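# Thread the towel through its ring and leave it hanging

## Task

Pass the towel through the towel ring so that it hangs there, touching neither the table nor the stand's base or its arm.

## Robot and tools

Robot: two arms, left_arm and right_arm, each ending in a five-finger hand (right_arm a right hand, left_arm its mirror image). A post stands on the floor behind them. Base positions in the scene frame: left_arm (+0.052, +0.498, +0.001) m, right_arm (-0.033, -0.395, 0) m, each turned only slightly about z.

Frames. Scene frame: origin at table-top height midway between the arms, +z up, +x out over the table, left_arm on the +y side. Fixed cameras and the table use it. Each arm's hand pose, velocities, targets and offsets use that arm's own base axes. The hand point sits 0.05 m in front of the palm and 0.15 m out from the wrist flange; its +z runs along the straight fingers, +y out of the palm, +x across the palm away from the thumb on the right hand and toward the thumb on the left. Fingers extend 0.06-0.07 m past it; a wrist bracket on the little-finger side can snag things; with fingers level the wrist may hang below the hand and reach the table first.

The 28-number row (all numbers in [-1, 1], always all 28 even if one arm is idle): left_arm dx, dy, dz, rx, ry, rz; left hand little, ring, middle, index, thumb_bend, thumb_turn, force_limit, speed; then the same fourteen for right_arm and its hand. Pose numbers are offsets, not poses: measured from that arm's Hand target as it stood when the action or move began, along its base axes; 1.0 = 0.6 m or 180 degrees; rx, ry, rz form one rotation vector, turning about the Hand target position. Six zeros means no new request for that arm. Hand numbers are absolute settings: fingers and thumb_bend -1 straight to +1 curled; thumb_turn -1 beside the palm to +1 opposite the fingers; force_limit -1 about 0 N to +1 10 N (15 N for thumb motors); speed near zero at -1, full at +0.48 and above. To leave a hand alone, resend the eight numbers last executed for it (before any, use hand_measured plus hand_force_limit and hand_speed). Gentle grips want speed -0.94 or lower. Thumb opposed, the hand wraps things 0.035-0.065 m thick; thumb tip and index pad can pinch light items.

Tools.
execute_actions(actions, cameras): actions is a list of actions, each a list of up to 15 rows, one per 1/30 s step; a short action repeats its last row to step 15. Every row in an action counts from the same start pose, so rows do not accumulate, but a repeated call moves again. Images come only if actions is [] or cameras asks.
move(target, speed, blend, stop_force, zero, blocking, cameras): target is one row or up to 15 rows, each offset from the same starting Hand targets; straight-line paths, no obstacle avoidance, capped at 10 s total. speed in m/s, 0.002-3.6, default 0.25 (turns at twice that in rad/s), one value or one per target. blend in m rounds corners (0 = stop at each). stop_force in N, 3-120, ends an arm's path on felt push along its motion; unreliable while turning; needs identical hand numbers in every target; cannot combine with blocking=false. zero (default true) re-zeroes the force sensor before the move. blocking=false returns after about 0.5 s while motion continues. The result adds a move: line saying done, off_target, moving, held or fault, plus limits=paced (pose clipped) or limits=held (steps withheld).
wait(seconds 0-3600), stop(), zoom_image(camera, region [x0, y0, x1, y1] pixels, at most 504 each way, of the newest image), show_instructions(), zero_wrist_force(arm: left_arm or right_arm), finished_scene(scene 1).

Cameras: cam_head_left, cam_head_right (a stereo pair on one bar) and cam_high, each 672x504; calibration is provided in the scene frame.

Results: end_effector_position (m), end_effector_quat_wxyz, velocities (omitted when joints are still), Hand target (last commanded, clipped pose; next offsets start here; the hand often stops a little short), joint positions and torques, per-step positions for action calls, Wrist force/torque in end-effector axes (push from the surface into the arm), and hand_measured, hand_stopped_by (moving, target, force, stalled, fault), hand_load_n in motor order. A lost grip shows as hand_load_n near 0. Motor temperatures and MOTOR HOT lines warn of heating.

Cautions: commanded orientation is clipped to within 32 degrees of the current one per step. Keep the wrist away from the first joint's axis or the arm may swing. The arms must not strike each other; a clearance check blocks some but not all contact. Contact force near 150 N, or wrist/joint torque limits (wrist push limits around 12-15 N m), trigger a 10 s fault stop; arms are stiff, so aim barely past contact and slowly. Heat at 85 C brakes an arm for 30-60 s. Don't drop the towel, release it while it moves, or let it leave the table area; slams and hard pushes cost. The towel must stay hung after the hands leave before calling finished_scene.

Each tool is called in YAML: its name, and indented under it one key for each argument.

Reference images:

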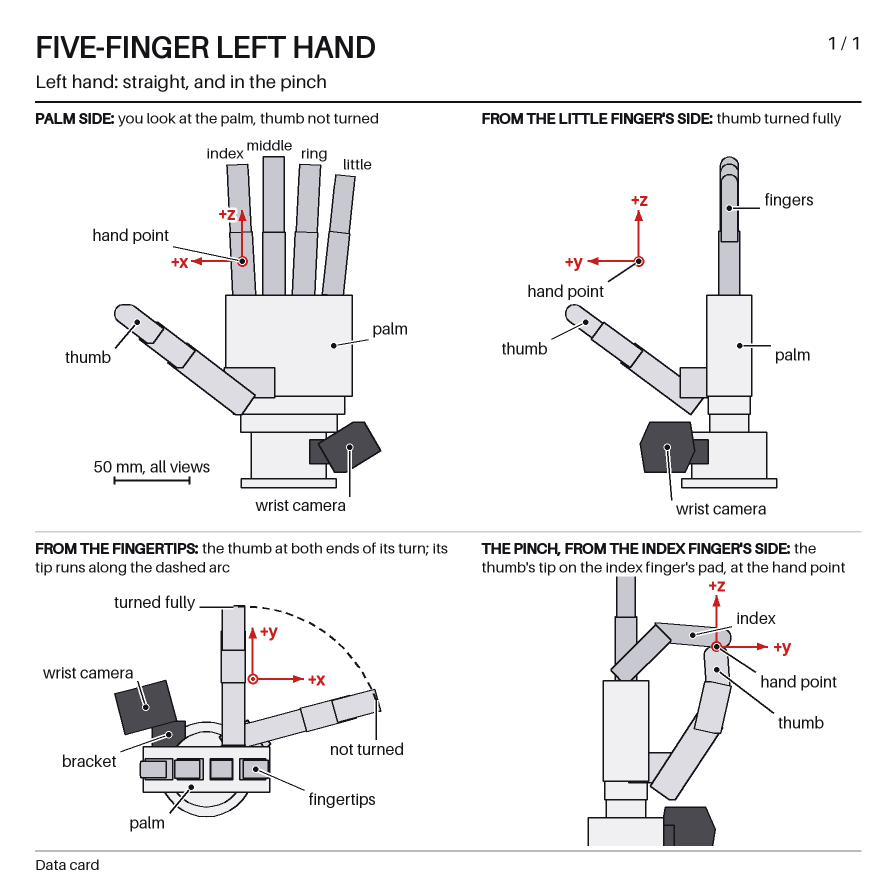

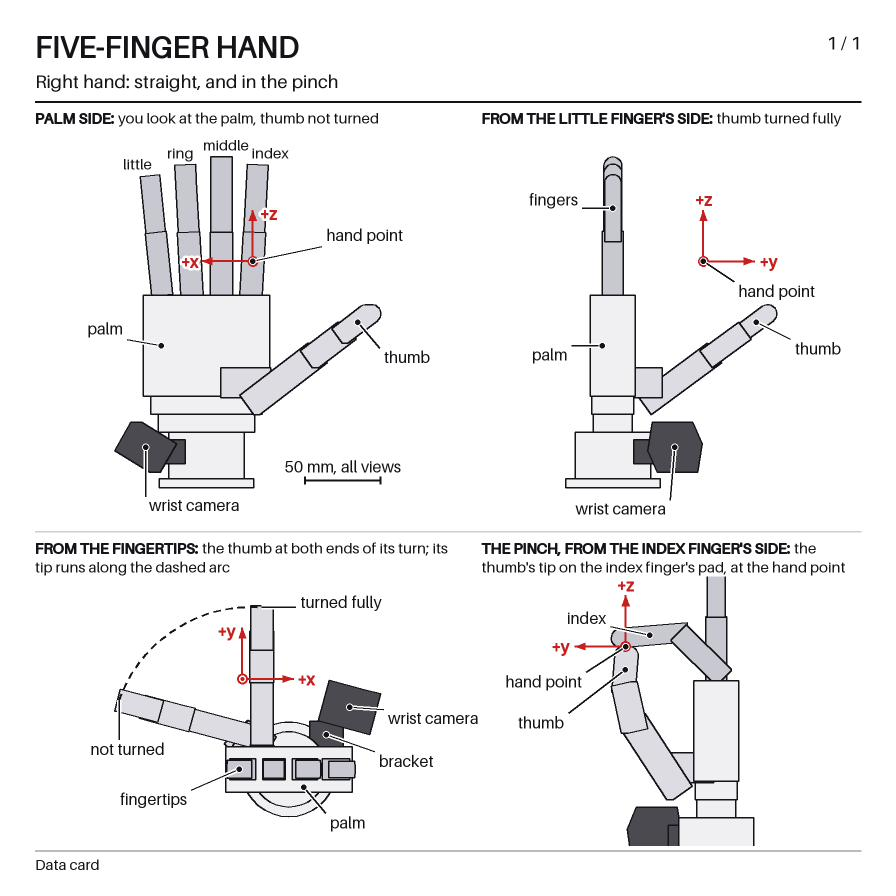

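## Session

execute_actions:
  actions: []

Scene clock: 0.00 s.
left_arm: end_effector_position=(-0.0240, -0.3162, +0.1416) hand_measured=(-1.000, -1.000, -1.000, -1.000, -1.000, -1.000) hand_load_n=(+0.0, -0.5, +0.0, +0.0, +0.0, +0.0) hand_stopped_by=(target, target, target, target, target, target) hand_force_limit=0.00 hand_speed=-0.80 end_effector_quat_wxyz=(-0.039, -0.327, +0.943, -0.042) | right_arm: end_effector_position=(+0.5368, -0.1086, +0.2354) hand_measured=(-1.000, -1.000, -1.000, -1.000, -1.000, -1.000) hand_load_n=(+0.0, +0.0, +0.0, +0.0, +0.0, +0.0) hand_stopped_by=(target, target, target, target, target, target) hand_force_limit=0.00 hand_speed=-0.80 end_effector_quat_wxyz=(+0.124, +0.481, +0.868, -0.013)
Joint positions: left_arm=[2.151 -1.686 -1.957 2.133 -1.474 3.051] | right_arm=[-0.505 -1.287 1.495 1.113 1.596 -1.068]
Joint velocities: within noise
Joint torques (N m): no reading
Motor temperatures (°C): left_arm=[33 31 33 40 39 41] | right_arm=[31 36 28 39 41 44]
Wrist force (N): no reading
Wrist torque (N m): no reading
Wrist force, peak (N): no reading
Hand target: left_arm -0.0240, -0.3162, +0.1416; -0.039, -0.327, +0.943, -0.042 | right_arm +0.5368, -0.1086, +0.2354; +0.124, +0.481, +0.868, -0.013

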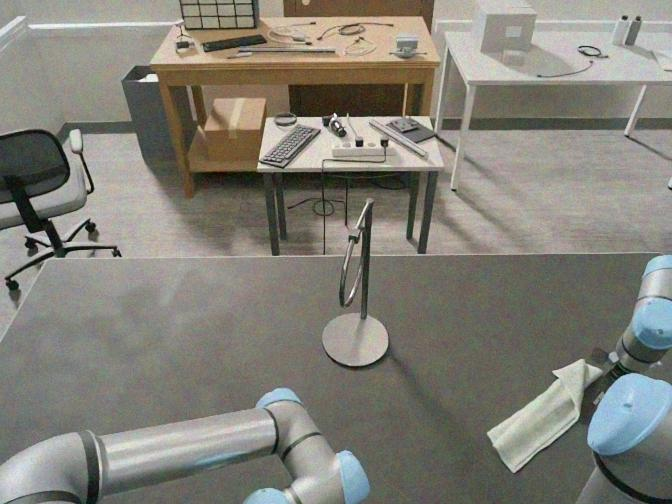

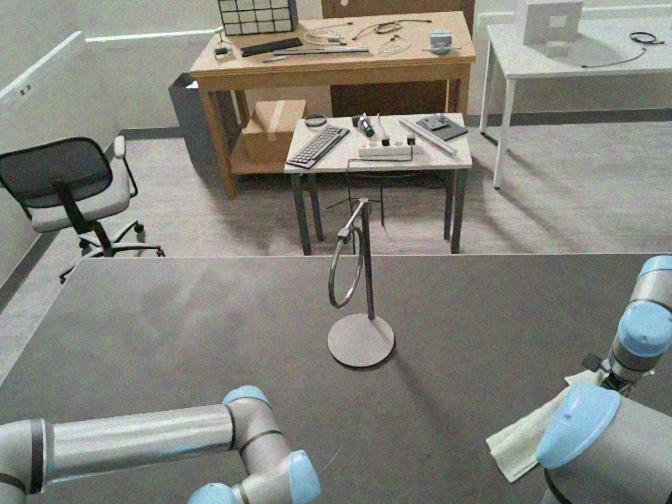

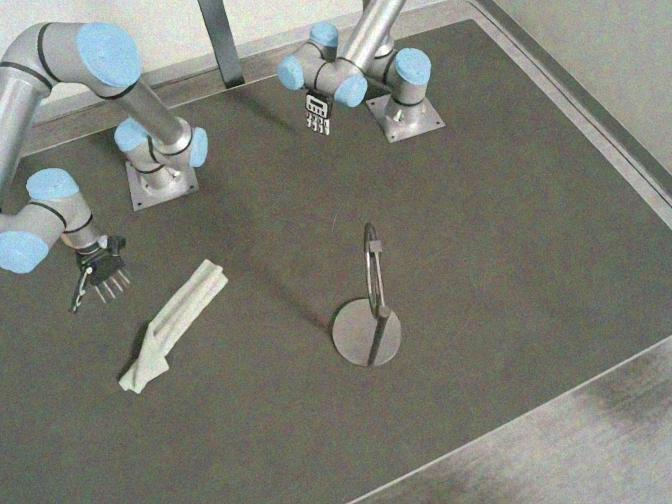

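zoom_image:
  camera: "cam_head_left"
  region: [280, 180, 460, 380]

zoom_image:
  camera: "cam_head_right"
  region: [280, 180, 460, 380]

zoom_image:
  camera: "cam_high"
  region: [280, 200, 460, 380]

zoom_image:
  camera: "cam_high"
  region: [50, 200, 270, 420]

zoom_image:
  camera: "cam_head_left"
  region: [460, 320, 672, 504]

Scaled by 2.520 from the camera's image (finer frame: 960x720).

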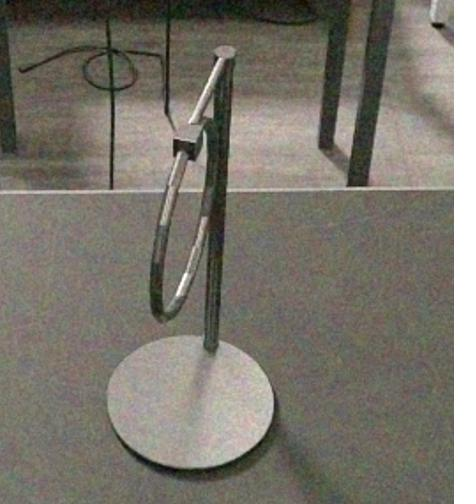

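Scaled by 2.520 from the camera's image (finer frame: 960x720).

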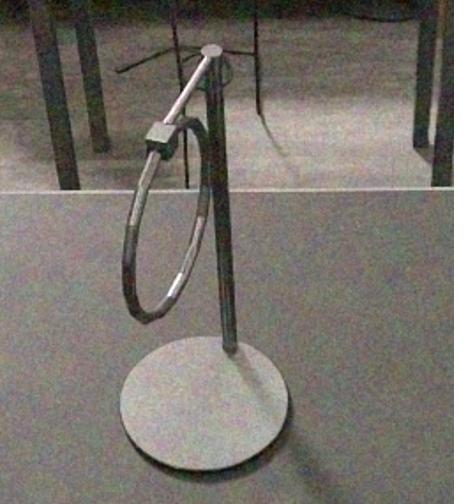

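Scaled by 2.800 from the camera's image (finer frame: 960x720).

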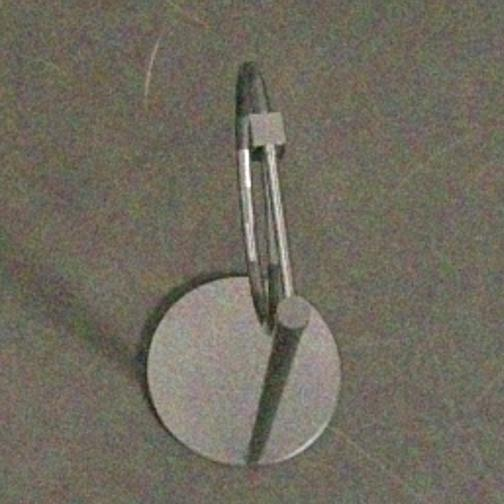

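Scaled by 2.291 from the camera's image (finer frame: 960x720).

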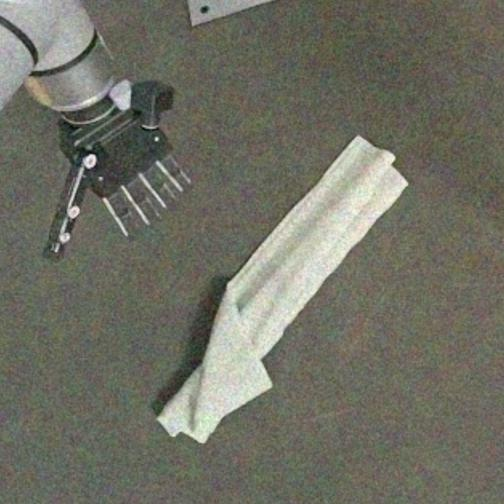

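Scaled by 2.377 from the camera's image (finer frame: 960x720).

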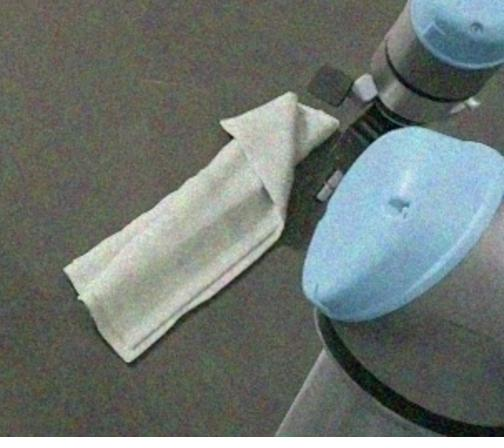

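move:
  target: [0,0,0,0,0,0,-1,-1,-1,-1,-1,-1,0,-0.8,-0.1237,0.226,-0.1257,0.1416,0.320,-0.469,-0.6,-0.6,-0.6,-0.6,-1,1,0,0]
  speed: 0.35
  cameras: ["all"]

Scene clock: 154.70 s.
left_arm: end_effector_position=(-0.0240, -0.3162, +0.1416) hand_measured=(-1.000, -1.000, -1.000, -1.000, -1.000, -1.000) hand_load_n=(+0.0, +0.0, +0.0, +0.0, +0.0, +0.0) hand_stopped_by=(target, target, target, target, target, target) hand_force_limit=0.00 hand_speed=-0.80 end_effector_quat_wxyz=(-0.039, -0.327, +0.943, -0.042) | right_arm: end_effector_position=(+0.4626, +0.0270, +0.1599) hand_measured=(-0.600, -0.600, -0.600, -0.600, -1.000, +1.000) hand_load_n=(+0.0, +0.0, +0.0, +0.0, +0.0, +0.0) hand_stopped_by=(target, target, target, target, target, target) hand_force_limit=0.00 hand_speed=0.00 end_effector_quat_wxyz=(-0.402, +0.863, +0.277, -0.129)
Joint positions: left_arm=[2.151 -1.686 -1.957 2.133 -1.474 3.051] | right_arm=[-0.368 -0.826 1.299 1.881 1.136 0.4]
Joint torques (N m): left_arm=[0.18 19.76 15.4 -2.33 0.02 -0.37] | right_arm=[8.58 -55.4 -27.16 0.17 -0.49 0.73]
Wrist force (N): left_arm=[0.1 -0.1 -0.1] | right_arm=[-0.7 1.9 -0.4]
Wrist torque (N m): left_arm=[-0.02 -0.01 0.01] | right_arm=[0.24 0.16 0.07]
Wrist force, peak (N): left_arm=[0.1 -0.5 -0.2] | right_arm=[-0.7 2.2 -0.6]
Hand target: left_arm -0.0240, -0.3162, +0.1416; -0.039, -0.327, +0.943, -0.042 | right_arm +0.4626, +0.0270, +0.1600; -0.402, +0.863, +0.277, -0.129
Off the commanded pose: left_arm 0.000 m, 0 deg | right_arm 0.000 m, 0 deg.
move: done

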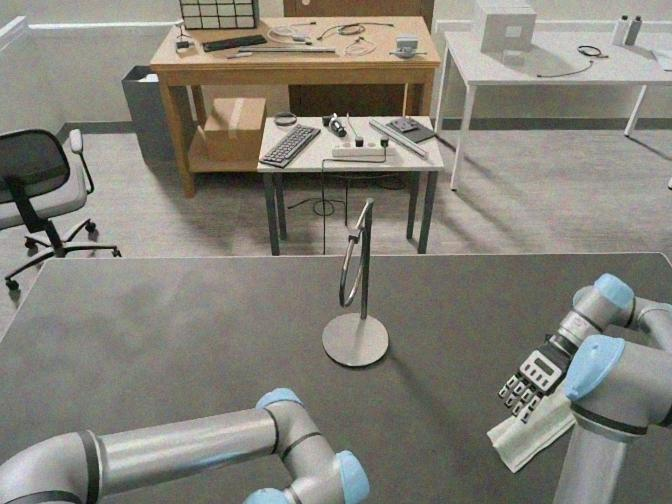

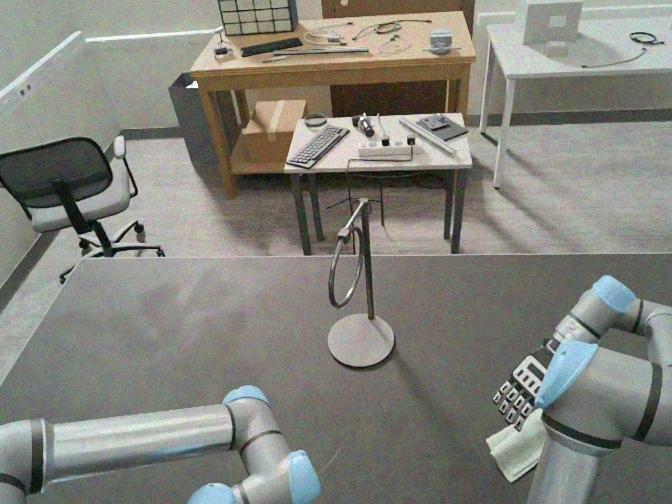

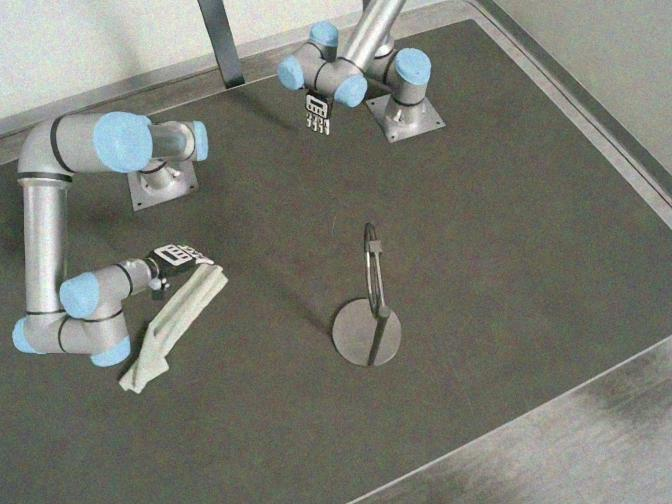

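zoom_image:
  camera: "cam_high"
  region: [120, 220, 260, 325]

zoom_image:
  camera: "cam_head_left"
  region: [460, 320, 640, 490]

Scaled by 3.600 from the camera's image (finer frame: 960x720).

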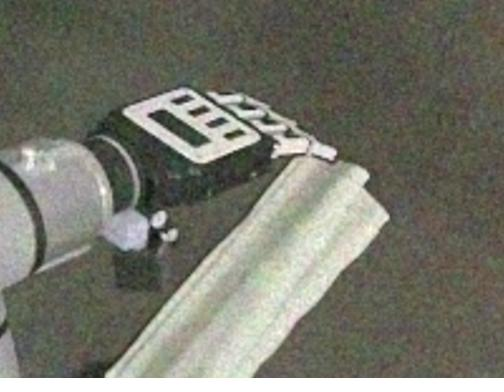

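Scaled by 2.800 from the camera's image (finer frame: 960x720).

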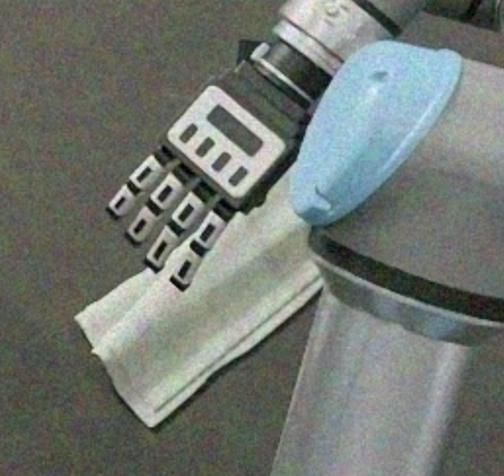

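move:
  target: [0,0,0,0,0,0,-1,-1,-1,-1,-1,-1,0,-0.8,0,0,-0.1917,0,0,0,-0.6,-0.6,-0.6,-0.6,-1,1,0,0]
  speed: 0.2

move:
  target: [0,0,0,0,0,0,-1,-1,-1,-1,-1,-1,0,-0.8,0,0,-0.0483,0,0,0,-0.6,-0.6,-0.6,-0.6,-1,1,0,0]
  speed: 0.02
  stop_force: 4
  cameras: ["all"]

Scene clock: 166.33 s.
left_arm: end_effector_position=(-0.0240, -0.3162, +0.1416) hand_measured=(-1.000, -1.000, -1.000, -1.000, -1.000, -1.000) hand_load_n=(+0.0, +0.0, +0.0, +0.0, +0.0, +0.0) hand_stopped_by=(target, target, target, target, target, target) hand_force_limit=0.00 hand_speed=-0.80 end_effector_quat_wxyz=(-0.039, -0.327, +0.943, -0.042) | right_arm: end_effector_position=(+0.4626, +0.0270, +0.0451) hand_measured=(-0.600, -0.600, -0.600, -0.600, -1.000, +1.000) hand_load_n=(+0.0, +0.0, +0.0, +0.0, +0.0, +0.0) hand_stopped_by=(target, target, target, target, target, target) hand_force_limit=0.00 hand_speed=0.00 end_effector_quat_wxyz=(-0.402, +0.863, +0.276, -0.129)
Joint positions: left_arm=[2.151 -1.686 -1.957 2.133 -1.474 3.051] | right_arm=[-0.368 -0.674 1.353 1.675 1.136 0.401]
Joint torques (N m): left_arm=[-0.24 19.47 15.55 -2.27 0.06 -0.27] | right_arm=[-1.99 -42.72 -24.6 2.48 -0.83 1.12]
Wrist force (N): left_arm=[0.1 0.0 -0.1] | right_arm=[-0.2 2.0 -0.6]
Wrist torque (N m): left_arm=[0.00 -0.01 0.00] | right_arm=[0.25 0.08 0.09]
Wrist force, peak (N): left_arm=[0.0 -0.5 0.1] | right_arm=[-0.4 3.8 0.7]
Hand target: left_arm -0.0240, -0.3162, +0.1416; -0.039, -0.327, +0.943, -0.042 | right_arm +0.4626, +0.0270, +0.0450; -0.402, +0.863, +0.277, -0.129
Off the commanded pose: left_arm 0.000 m, 0 deg | right_arm 0.000 m, 0 deg.
move: done

Scene clock: 167.80 s.
left_arm: end_effector_position=(-0.0240, -0.3162, +0.1416) hand_measured=(-1.000, -1.000, -1.000, -1.000, -1.000, -1.000) hand_load_n=(+0.0, +0.0, +0.0, +0.0, +0.0, +0.0) hand_stopped_by=(target, target, target, target, target, target) hand_force_limit=0.00 hand_speed=-0.80 end_effector_quat_wxyz=(-0.039, -0.327, +0.943, -0.042) | right_arm: end_effector_position=(+0.4627, +0.0270, +0.0378) hand_measured=(-0.600, -0.600, -0.600, -0.600, -1.000, +1.000) hand_load_n=(+0.0, +0.0, +0.5, +0.0, +0.0, +0.0) hand_stopped_by=(target, target, target, target, target, target) hand_force_limit=0.00 hand_speed=0.00 end_effector_quat_wxyz=(-0.402, +0.863, +0.277, -0.129)
Joint positions: left_arm=[2.151 -1.686 -1.957 2.133 -1.474 3.051] | right_arm=[-0.368 -0.663 1.354 1.663 1.136 0.401]
Joint torques (N m): left_arm=[0.65 19.25 15.75 -2.33 0.14 -0.23] | right_arm=[-2.18 -56.22 -25.31 4.75 -0.84 1.24]
Wrist force (N): left_arm=[0.0 -0.2 0.0] | right_arm=[-1.1 -0.9 -3.0]
Wrist torque (N m): left_arm=[-0.04 -0.01 0.00] | right_arm=[0.27 0.21 -0.02]
Wrist force, peak (N): left_arm=[0.2 -0.3 -0.1] | right_arm=[-1.1 -2.3 -4.1]
Hand target: left_arm -0.0240, -0.3162, +0.1416; -0.039, -0.327, +0.943, -0.042 | right_arm +0.4627, +0.0270, +0.0378; -0.402, +0.863, +0.277, -0.129 (not the last commanded pose)
Off the commanded pose: left_arm 0.000 m, 0 deg | right_arm 0.022 m, 0 deg.
move: contact (right_arm)

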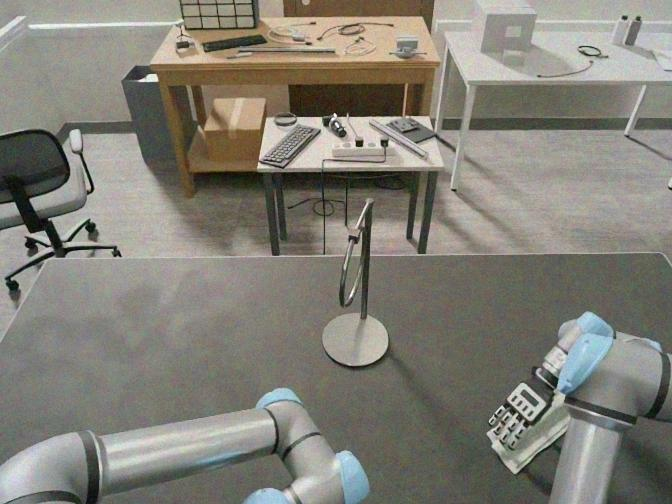

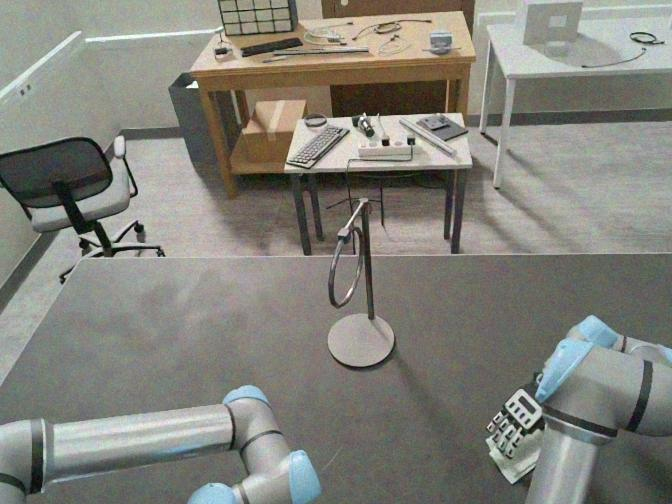

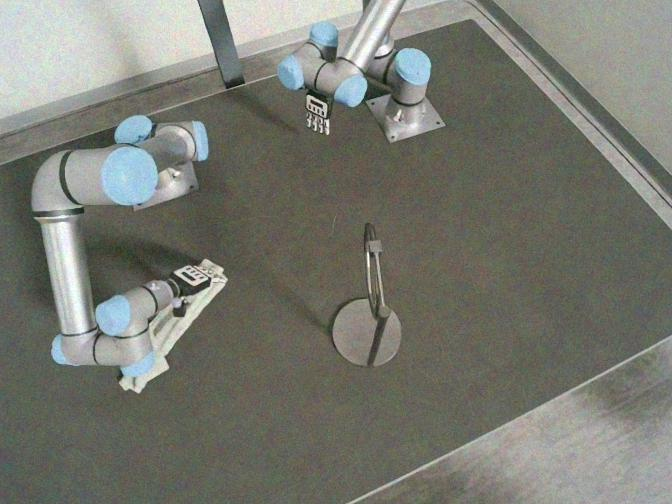

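zoom_image:
  camera: "cam_head_left"
  region: [460, 350, 620, 490]

zoom_image:
  camera: "cam_high"
  region: [100, 230, 260, 400]

Scaled by 3.150 from the camera's image (finer frame: 960x720).

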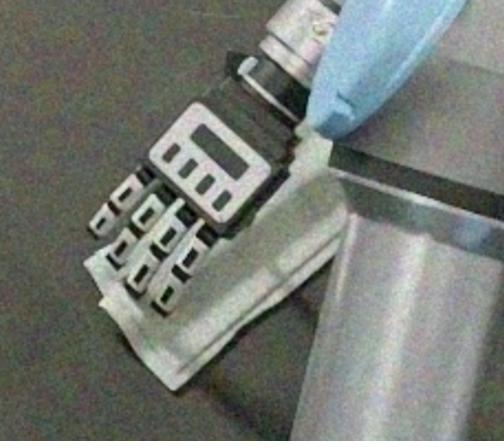

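Scaled by 2.965 from the camera's image (finer frame: 960x720).

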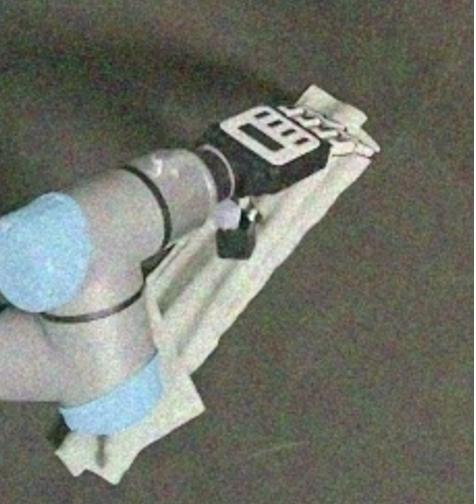

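move:
  target: [0,0,0,0,0,0,-1,-1,-1,-1,-1,-1,0,-0.8,0,0,-0.0333,0,0,0,-0.6,-0.6,-0.6,-0.6,-1,1,0,0]
  speed: 0.01
  stop_force: 10

Scene clock: 178.57 s.
left_arm: end_effector_position=(-0.0240, -0.3162, +0.1416) hand_measured=(-1.000, -1.000, -1.000, -1.000, -1.000, -1.000) hand_load_n=(+0.0, +0.0, +0.0, +0.0, -0.5, -0.5) hand_stopped_by=(target, target, target, target, target, target) hand_force_limit=0.00 hand_speed=-0.80 end_effector_quat_wxyz=(-0.039, -0.327, +0.943, -0.042) | right_arm: end_effector_position=(+0.4627, +0.0270, +0.0340) hand_measured=(-0.600, -0.600, -0.600, -0.600, -1.000, +1.000) hand_load_n=(+0.0, +0.0, +4.5, -0.5, -0.5, +0.0) hand_stopped_by=(target, target, target, target, target, target) hand_force_limit=0.00 hand_speed=0.00 end_effector_quat_wxyz=(-0.402, +0.863, +0.277, -0.129)
Joint positions: left_arm=[2.151 -1.686 -1.957 2.133 -1.474 3.051] | right_arm=[-0.368 -0.657 1.354 1.657 1.136 0.401]
Joint torques (N m): left_arm=[0.73 19.77 15.82 -2.36 0.13 -0.3] | right_arm=[-3.21 -54.07 -19.29 2.45 -0.8 0.86]
Wrist force (N): left_arm=[0.2 -0.1 0.0] | right_arm=[-2.6 -8.8 -8.7]
Wrist torque (N m): left_arm=[-0.02 -0.02 0.01] | right_arm=[0.48 0.38 -0.26]
Wrist force, peak (N): left_arm=[0.2 -0.5 0.2] | right_arm=[-2.8 -10.2 -9.8]
Hand target: left_arm -0.0240, -0.3162, +0.1416; -0.039, -0.327, +0.943, -0.042 | right_arm +0.4627, +0.0270, +0.0340; -0.402, +0.863, +0.277, -0.129 (not the last commanded pose)
Off the commanded pose: left_arm 0.000 m, 0 deg | right_arm 0.016 m, 0 deg.
move: contact (right_arm)

move:
  target: [0,0,0,0,0,0,-1,-1,-1,-1,-1,-1,0,-0.8,0,0,0,0,0,0,0.0,0.0,0.0,0.0,-0.1,1,-0.2,-0.7]
  cameras: ["all"]

zoom_image:
  camera: "cam_head_left"
  region: [460, 350, 620, 490]

zoom_image:
  camera: "cam_high"
  region: [100, 230, 260, 400]

Scene clock: 188.53 s.
left_arm: end_effector_position=(-0.0240, -0.3162, +0.1416) hand_measured=(-1.000, -1.000, -1.000, -1.000, -1.000, -1.000) hand_load_n=(+0.0, +0.0, +0.0, +0.0, +0.0, +0.0) hand_stopped_by=(target, target, target, target, target, target) hand_force_limit=0.00 hand_speed=-0.80 end_effector_quat_wxyz=(-0.039, -0.327, +0.943, -0.042) | right_arm: end_effector_position=(+0.4627, +0.0270, +0.0340) hand_measured=(+0.000, +0.000, -0.600, +0.000, -0.100, +1.000) hand_load_n=(+0.0, +0.0, +4.5, +0.0, +0.0, +0.0) hand_stopped_by=(target, target, force, target, target, target) hand_force_limit=-0.20 hand_speed=-0.70 end_effector_quat_wxyz=(-0.402, +0.863, +0.277, -0.129)
Joint positions: left_arm=[2.151 -1.686 -1.957 2.133 -1.474 3.051] | right_arm=[-0.368 -0.657 1.354 1.657 1.136 0.401]
Joint torques (N m): left_arm=[0.79 19.91 15.81 -2.39 0.21 -0.25] | right_arm=[-2 -54.95 -21.48 1 -0.73 0.81]
Wrist force (N): left_arm=[0.1 -0.2 -0.3] | right_arm=[-2.7 -8.6 -8.6]
Wrist torque (N m): left_arm=[-0.01 -0.02 0.01] | right_arm=[0.51 0.39 -0.26]
Wrist force, peak (N): left_arm=[0.4 -0.2 -0.1] | right_arm=[-2.9 -9.6 -9.0]
Hand target: left_arm -0.0240, -0.3162, +0.1416; -0.039, -0.327, +0.943, -0.042 | right_arm +0.4627, +0.0270, +0.0340; -0.402, +0.863, +0.277, -0.129
Off the commanded pose: left_arm 0.000 m, 0 deg | right_arm 0.000 m, 0 deg.
move: done

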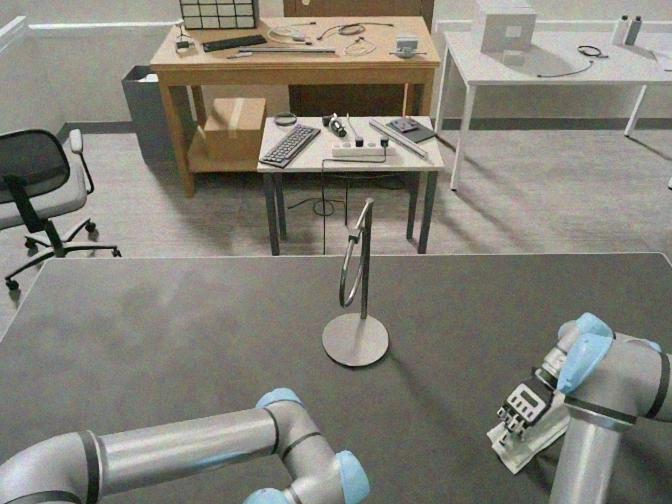

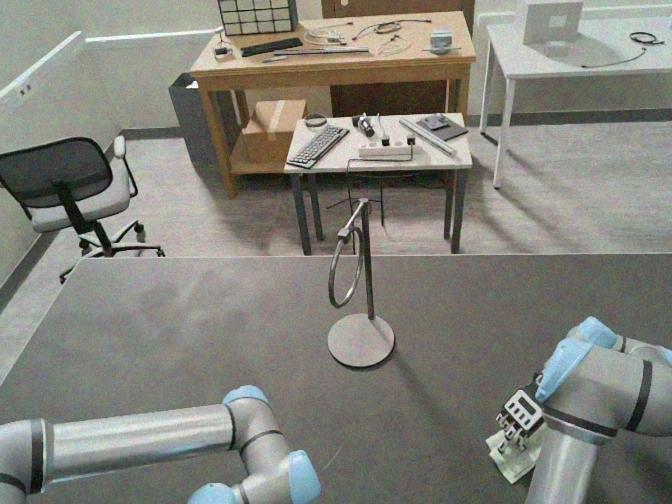

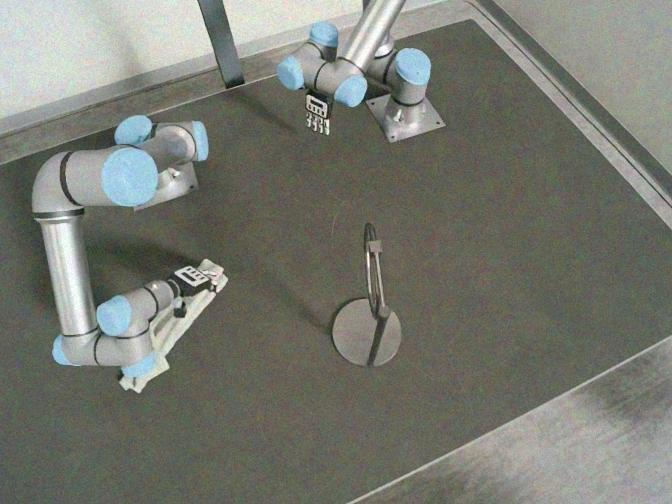

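Scaled by 3.150 from the camera's image (finer frame: 960x720).

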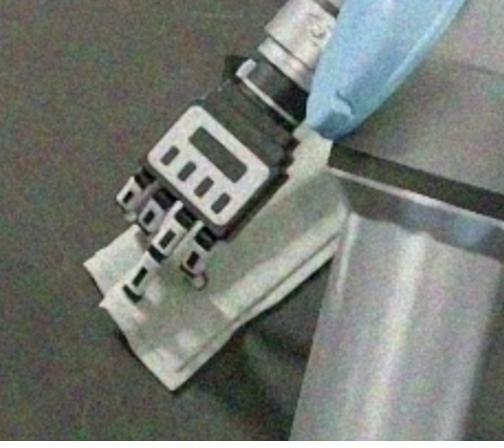

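Scaled by 2.965 from the camera's image (finer frame: 960x720).

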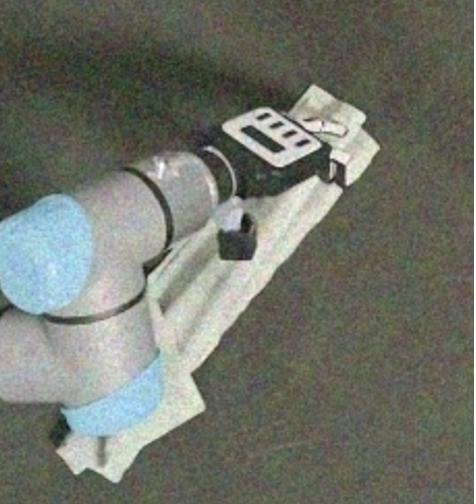

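move:
  target:
    - [0,0,0,0,0,0,-1,-1,-1,-1,-1,-1,0,-0.8,-0.008,-0.008,0.02,0,0,0,0.0,0.0,0.0,0.0,-0.1,1,-0.2,-0.7]
    - [0,0,0,0,0,0,-1,-1,-1,-1,-1,-1,0,-0.8,-0.008,-0.008,0.02,0,0,0,-0.5,-0.5,-0.4,-0.5,-0.8,1,0,0]
  speed: 0.1

move:
  target: [0,0,0,0,0,0,-1,-1,-1,-1,-1,-1,0,-0.8,0,0,-0.06,0,0,0,-0.5,-0.5,-0.4,-0.5,-0.8,1,0,0]
  speed: 0.01
  stop_force: 14
  cameras: ["cam_head_left"]

zoom_image:
  camera: "cam_head_left"
  region: [460, 350, 620, 490]

Scene clock: 197.40 s.
left_arm: end_effector_position=(-0.0240, -0.3162, +0.1416) hand_measured=(-1.000, -1.000, -1.000, -1.000, -1.000, -1.000) hand_load_n=(+0.0, +0.0, +0.0, +0.0, +0.0, +0.0) hand_stopped_by=(target, target, target, target, target, target) hand_force_limit=0.00 hand_speed=-0.80 end_effector_quat_wxyz=(-0.039, -0.327, +0.943, -0.042) | right_arm: end_effector_position=(+0.4579, +0.0222, +0.0460) hand_measured=(-0.500, -0.500, -0.400, -0.500, -0.800, +1.000) hand_load_n=(+0.0, +0.0, +0.0, +0.0, +0.0, +0.0) hand_stopped_by=(target, target, target, target, target, target) hand_force_limit=0.00 hand_speed=0.00 end_effector_quat_wxyz=(-0.402, +0.863, +0.277, -0.129)
Joint positions: left_arm=[2.151 -1.686 -1.957 2.133 -1.474 3.051] | right_arm=[-0.379 -0.684 1.37 1.671 1.144 0.392]
Joint torques (N m): left_arm=[0.42 20.15 16.23 -2.26 0.25 -0.18] | right_arm=[9.36 -41.72 -26.29 0.49 -1.66 1.23]
Wrist force (N): left_arm=[0.1 -0.2 -0.1] | right_arm=[-0.3 2.2 -0.5]
Wrist torque (N m): left_arm=[-0.04 -0.01 0.01] | right_arm=[0.28 0.09 0.02]
Wrist force, peak (N): left_arm=[-0.1 -0.5 -0.2] | right_arm=[-2.6 -8.8 -8.9]
Hand target: left_arm -0.0240, -0.3162, +0.1416; -0.039, -0.327, +0.943, -0.042 | right_arm +0.4579, +0.0222, +0.0460; -0.402, +0.863, +0.277, -0.129
Off the commanded pose: left_arm 0.000 m, 0 deg | right_arm 0.000 m, 0 deg.
move: done

Scene clock: 199.20 s.
left_arm: end_effector_position=(-0.0240, -0.3162, +0.1416) hand_measured=(-1.000, -1.000, -1.000, -1.000, -1.000, -1.000) hand_load_n=(+0.0, +0.0, +0.0, +0.0, +0.0, +0.0) hand_stopped_by=(target, target, target, target, target, target) hand_force_limit=0.00 hand_speed=-0.80 end_effector_quat_wxyz=(-0.039, -0.327, +0.943, -0.042) | right_arm: end_effector_position=(+0.4579, +0.0222, +0.0379) hand_measured=(-0.500, -0.500, -0.400, -0.500, -0.800, +1.000) hand_load_n=(+0.0, +0.0, +1.5, +0.0, +0.0, +0.0) hand_stopped_by=(target, target, target, target, target, target) hand_force_limit=0.00 hand_speed=0.00 end_effector_quat_wxyz=(-0.402, +0.863, +0.277, -0.129)
Joint positions: left_arm=[2.151 -1.686 -1.957 2.133 -1.474 3.051] | right_arm=[-0.379 -0.671 1.371 1.658 1.144 0.392]
Joint torques (N m): left_arm=[0.7 20.09 16.95 -2.43 0.2 -0.21] | right_arm=[7.95 -54.05 -12.43 2.56 -1.42 0.9]
Wrist force (N): left_arm=[0.3 -0.2 0.0] | right_arm=[-3.6 -8.3 -9.4]
Wrist torque (N m): left_arm=[-0.04 -0.04 0.02] | right_arm=[0.42 0.41 -0.33]
Wrist force, peak (N): left_arm=[0.2 -0.4 -0.1] | right_arm=[-4.3 -10.0 -10.4]
Hand target: left_arm -0.0240, -0.3162, +0.1416; -0.039, -0.327, +0.943, -0.042 | right_arm +0.4579, +0.0222, +0.0379; -0.402, +0.863, +0.277, -0.129 (not the last commanded pose)
Off the commanded pose: left_arm 0.000 m, 0 deg | right_arm 0.028 m, 0 deg.
move: contact (right_arm)

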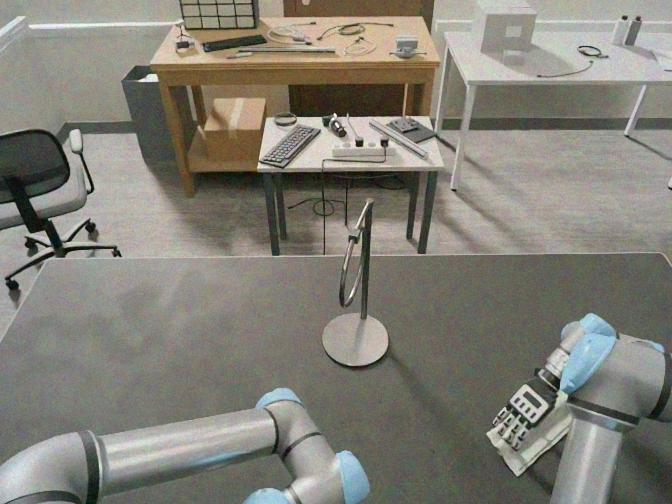

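Scaled by 3.150 from the camera's image (finer frame: 960x720).

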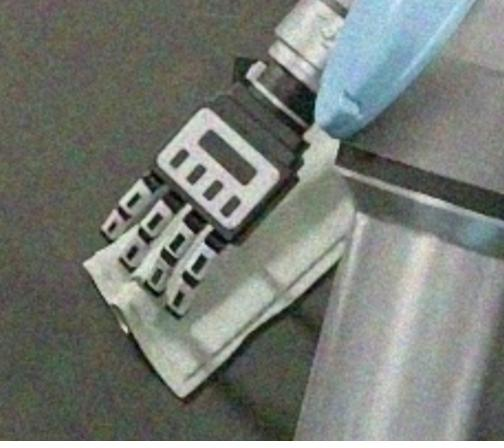

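move:
  target:
    - [0,0,0,0,0,0,-1,-1,-1,-1,-1,-1,0,-0.8,0,0,0.17,0,0,0,-0.8,-0.8,-0.8,-0.8,-1,1,0,0]
    - [0,0,0,0,0,0,-1,-1,-1,-1,-1,-1,0,-0.8,0.1095,-0.106,0.137,-0.0302,0.005,-0.5,-0.8,-0.8,-0.8,-0.8,-1,1,0,0]
  speed: [0.15, 0.35]
  cameras: ["all"]

zoom_image:
  camera: "cam_head_left"
  region: [460, 330, 672, 504]

zoom_image:
  camera: "cam_high"
  region: [90, 230, 250, 400]

Scene clock: 255.60 s.
left_arm: end_effector_position=(-0.0240, -0.3162, +0.1416) hand_measured=(-1.000, -1.000, -1.000, -1.000, -1.000, -1.000) hand_load_n=(+0.0, +0.0, +0.0, +0.0, +0.0, +0.0) hand_stopped_by=(target, target, target, target, target, target) hand_force_limit=0.00 hand_speed=-0.80 end_effector_quat_wxyz=(-0.039, -0.327, +0.943, -0.042) | right_arm: end_effector_position=(+0.5235, -0.0413, +0.1202) hand_measured=(-0.800, -0.800, -0.800, -0.800, -1.000, +1.000) hand_load_n=(+0.0, +0.0, +0.0, +0.0, +0.0, +0.0) hand_stopped_by=(target, target, target, target, target, target) hand_force_limit=0.00 hand_speed=0.00 end_effector_quat_wxyz=(-0.340, +0.821, -0.423, +0.175)
Joint positions: left_arm=[2.151 -1.686 -1.957 2.133 -1.474 3.051] | right_arm=[-0.62 -1.133 1.601 0.787 0.838 2.025]
Joint torques (N m): left_arm=[0.67 20.72 16.83 -2.47 0.17 -0.16] | right_arm=[-5.95 -25.84 -29.47 -0.01 -1 1.31]
Wrist force (N): left_arm=[0.2 -0.3 -0.1] | right_arm=[-1.1 2.3 -0.6]
Wrist torque (N m): left_arm=[-0.05 -0.03 0.02] | right_arm=[0.34 0.20 -0.05]
Wrist force, peak (N): left_arm=[0.3 -0.4 -0.3] | right_arm=[-3.8 -8.4 -9.5]
Hand target: left_arm -0.0240, -0.3162, +0.1416; -0.039, -0.327, +0.943, -0.042 | right_arm +0.5236, -0.0414, +0.1201; -0.340, +0.821, -0.423, +0.176
Off the commanded pose: left_arm 0.000 m, 0 deg | right_arm 0.000 m, 0 deg.
move: done

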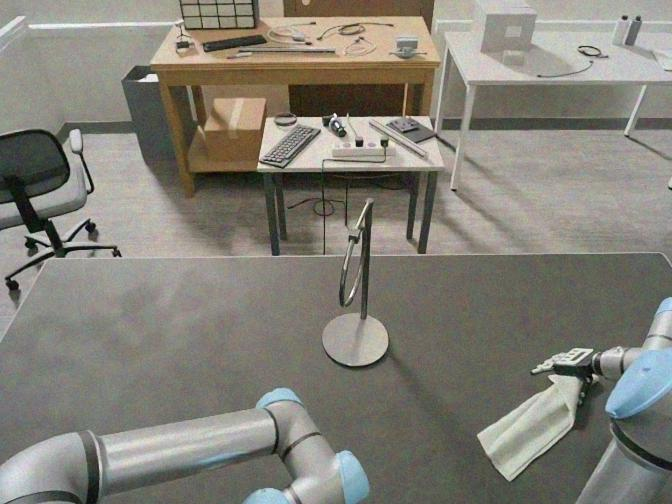

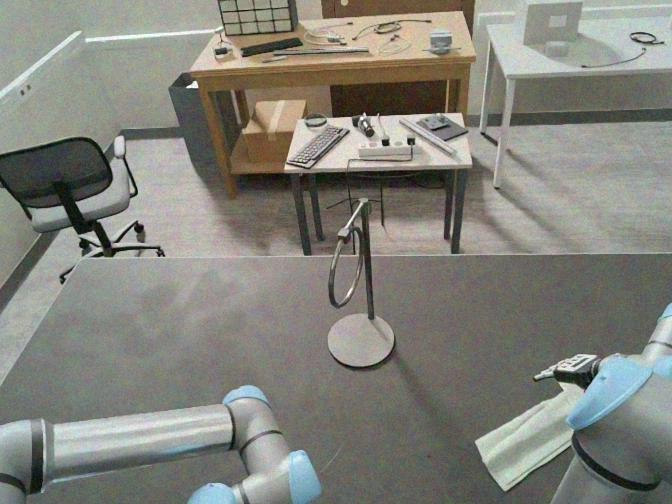

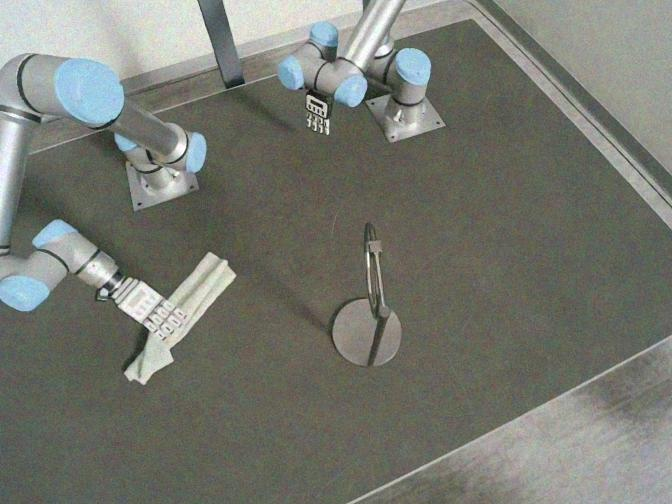

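Scaled by 2.377 from the camera's image (finer frame: 960x720).

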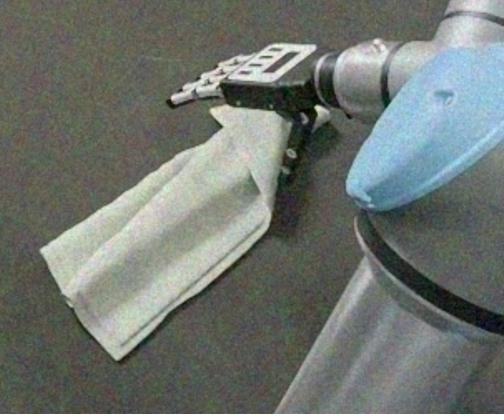

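Scaled by 2.965 from the camera's image (finer frame: 960x720).

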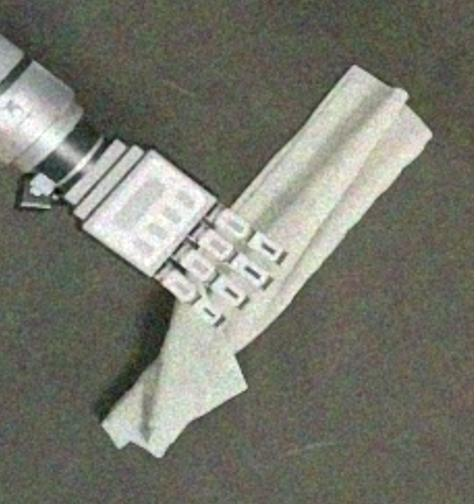

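move:
  target: [0,0,0,0,0,0,-1,-1,-1,-1,-1,-1,0,-0.8,-0.0365,0.0352,-0.1085,0,0,0,-1,-1,-1,-1,-1,1,0,0]
  speed: 0.15
  cameras: ["all"]

zoom_image:
  camera: "cam_head_left"
  region: [460, 330, 672, 504]

zoom_image:
  camera: "cam_high"
  region: [90, 230, 250, 400]

Scene clock: 275.87 s.
left_arm: end_effector_position=(-0.0240, -0.3162, +0.1416) hand_measured=(-1.000, -1.000, -1.000, -1.000, -1.000, -1.000) hand_load_n=(+0.0, +0.0, +0.0, +0.0, +0.0, +0.0) hand_stopped_by=(target, target, target, target, target, target) hand_force_limit=0.00 hand_speed=-0.80 end_effector_quat_wxyz=(-0.039, -0.327, +0.943, -0.042) | right_arm: end_effector_position=(+0.5017, -0.0202, +0.0550) hand_measured=(-1.000, -1.000, -1.000, -1.000, -1.000, +1.000) hand_load_n=(-0.5, -0.5, +0.0, +0.0, +0.0, +0.0) hand_stopped_by=(target, target, target, target, target, target) hand_force_limit=0.00 hand_speed=0.00 end_effector_quat_wxyz=(-0.340, +0.821, -0.423, +0.175)
Joint positions: left_arm=[2.151 -1.686 -1.957 2.133 -1.474 3.051] | right_arm=[-0.609 -1.11 1.759 0.597 0.842 2.039]
Joint torques (N m): left_arm=[0.78 20.95 16.81 -2.48 0.21 -0.09] | right_arm=[-8.95 -44.72 -13.48 1.14 -0.87 -0.63]
Wrist force (N): left_arm=[0.3 -0.3 0.0] | right_arm=[-0.6 2.1 -0.2]
Wrist torque (N m): left_arm=[-0.06 -0.04 0.02] | right_arm=[0.25 0.14 -0.10]
Wrist force, peak (N): left_arm=[0.2 -0.4 -0.2] | right_arm=[-1.3 3.0 0.7]
Hand target: left_arm -0.0240, -0.3162, +0.1416; -0.039, -0.327, +0.943, -0.042 | right_arm +0.5017, -0.0203, +0.0550; -0.340, +0.821, -0.423, +0.176
Off the commanded pose: left_arm 0.000 m, 0 deg | right_arm 0.000 m, 0 deg.
move: done

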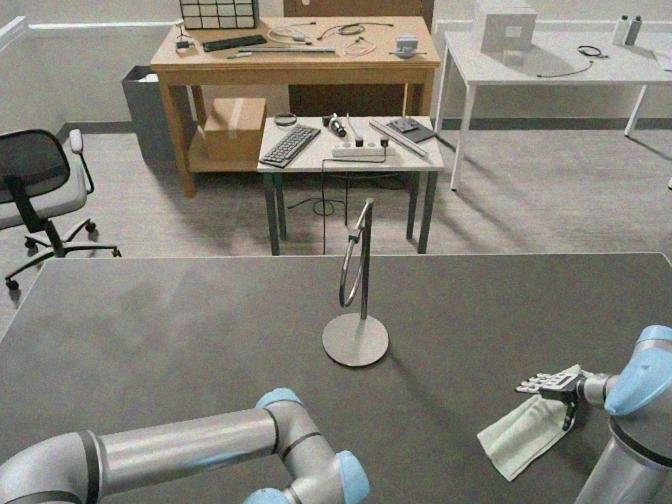

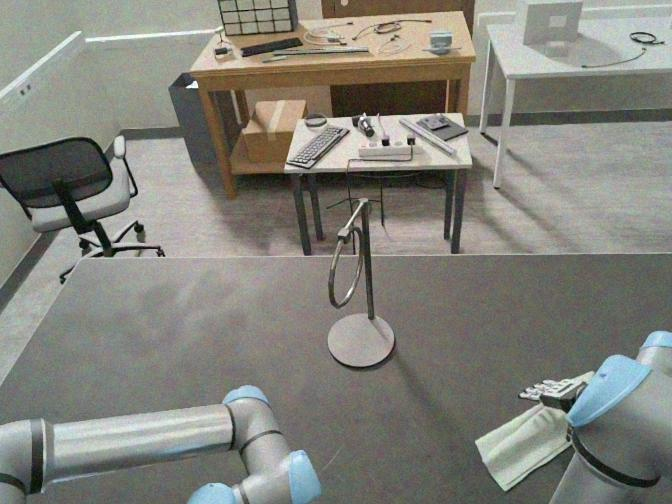

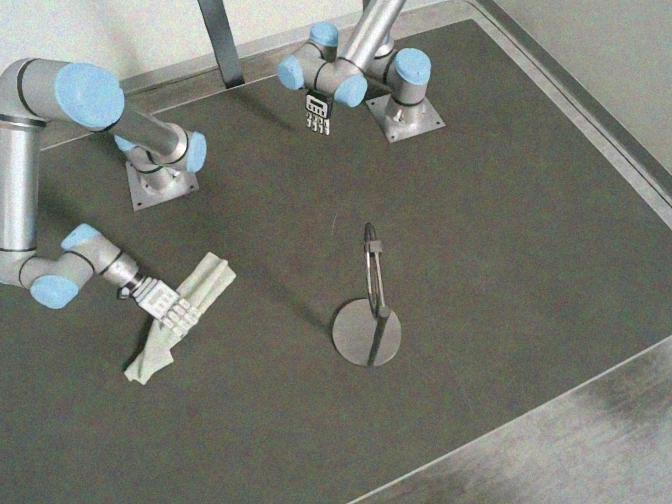

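Scaled by 2.377 from the camera's image (finer frame: 960x720).

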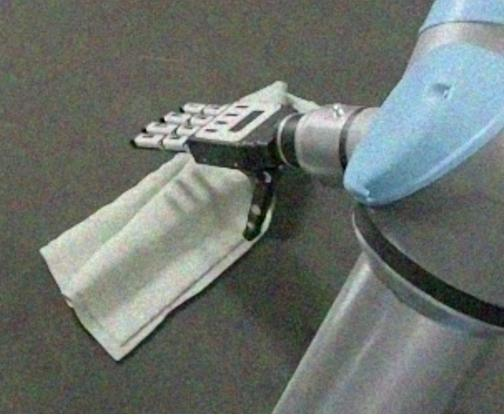

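Scaled by 2.965 from the camera's image (finer frame: 960x720).

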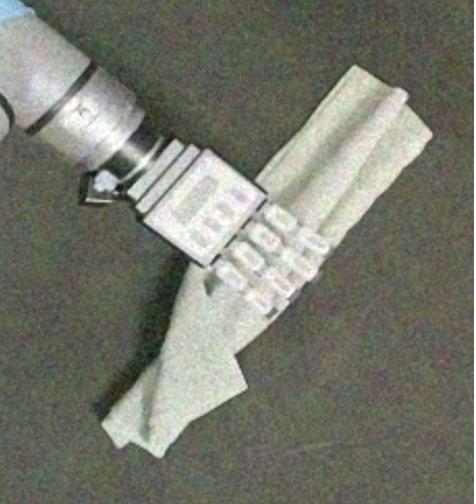

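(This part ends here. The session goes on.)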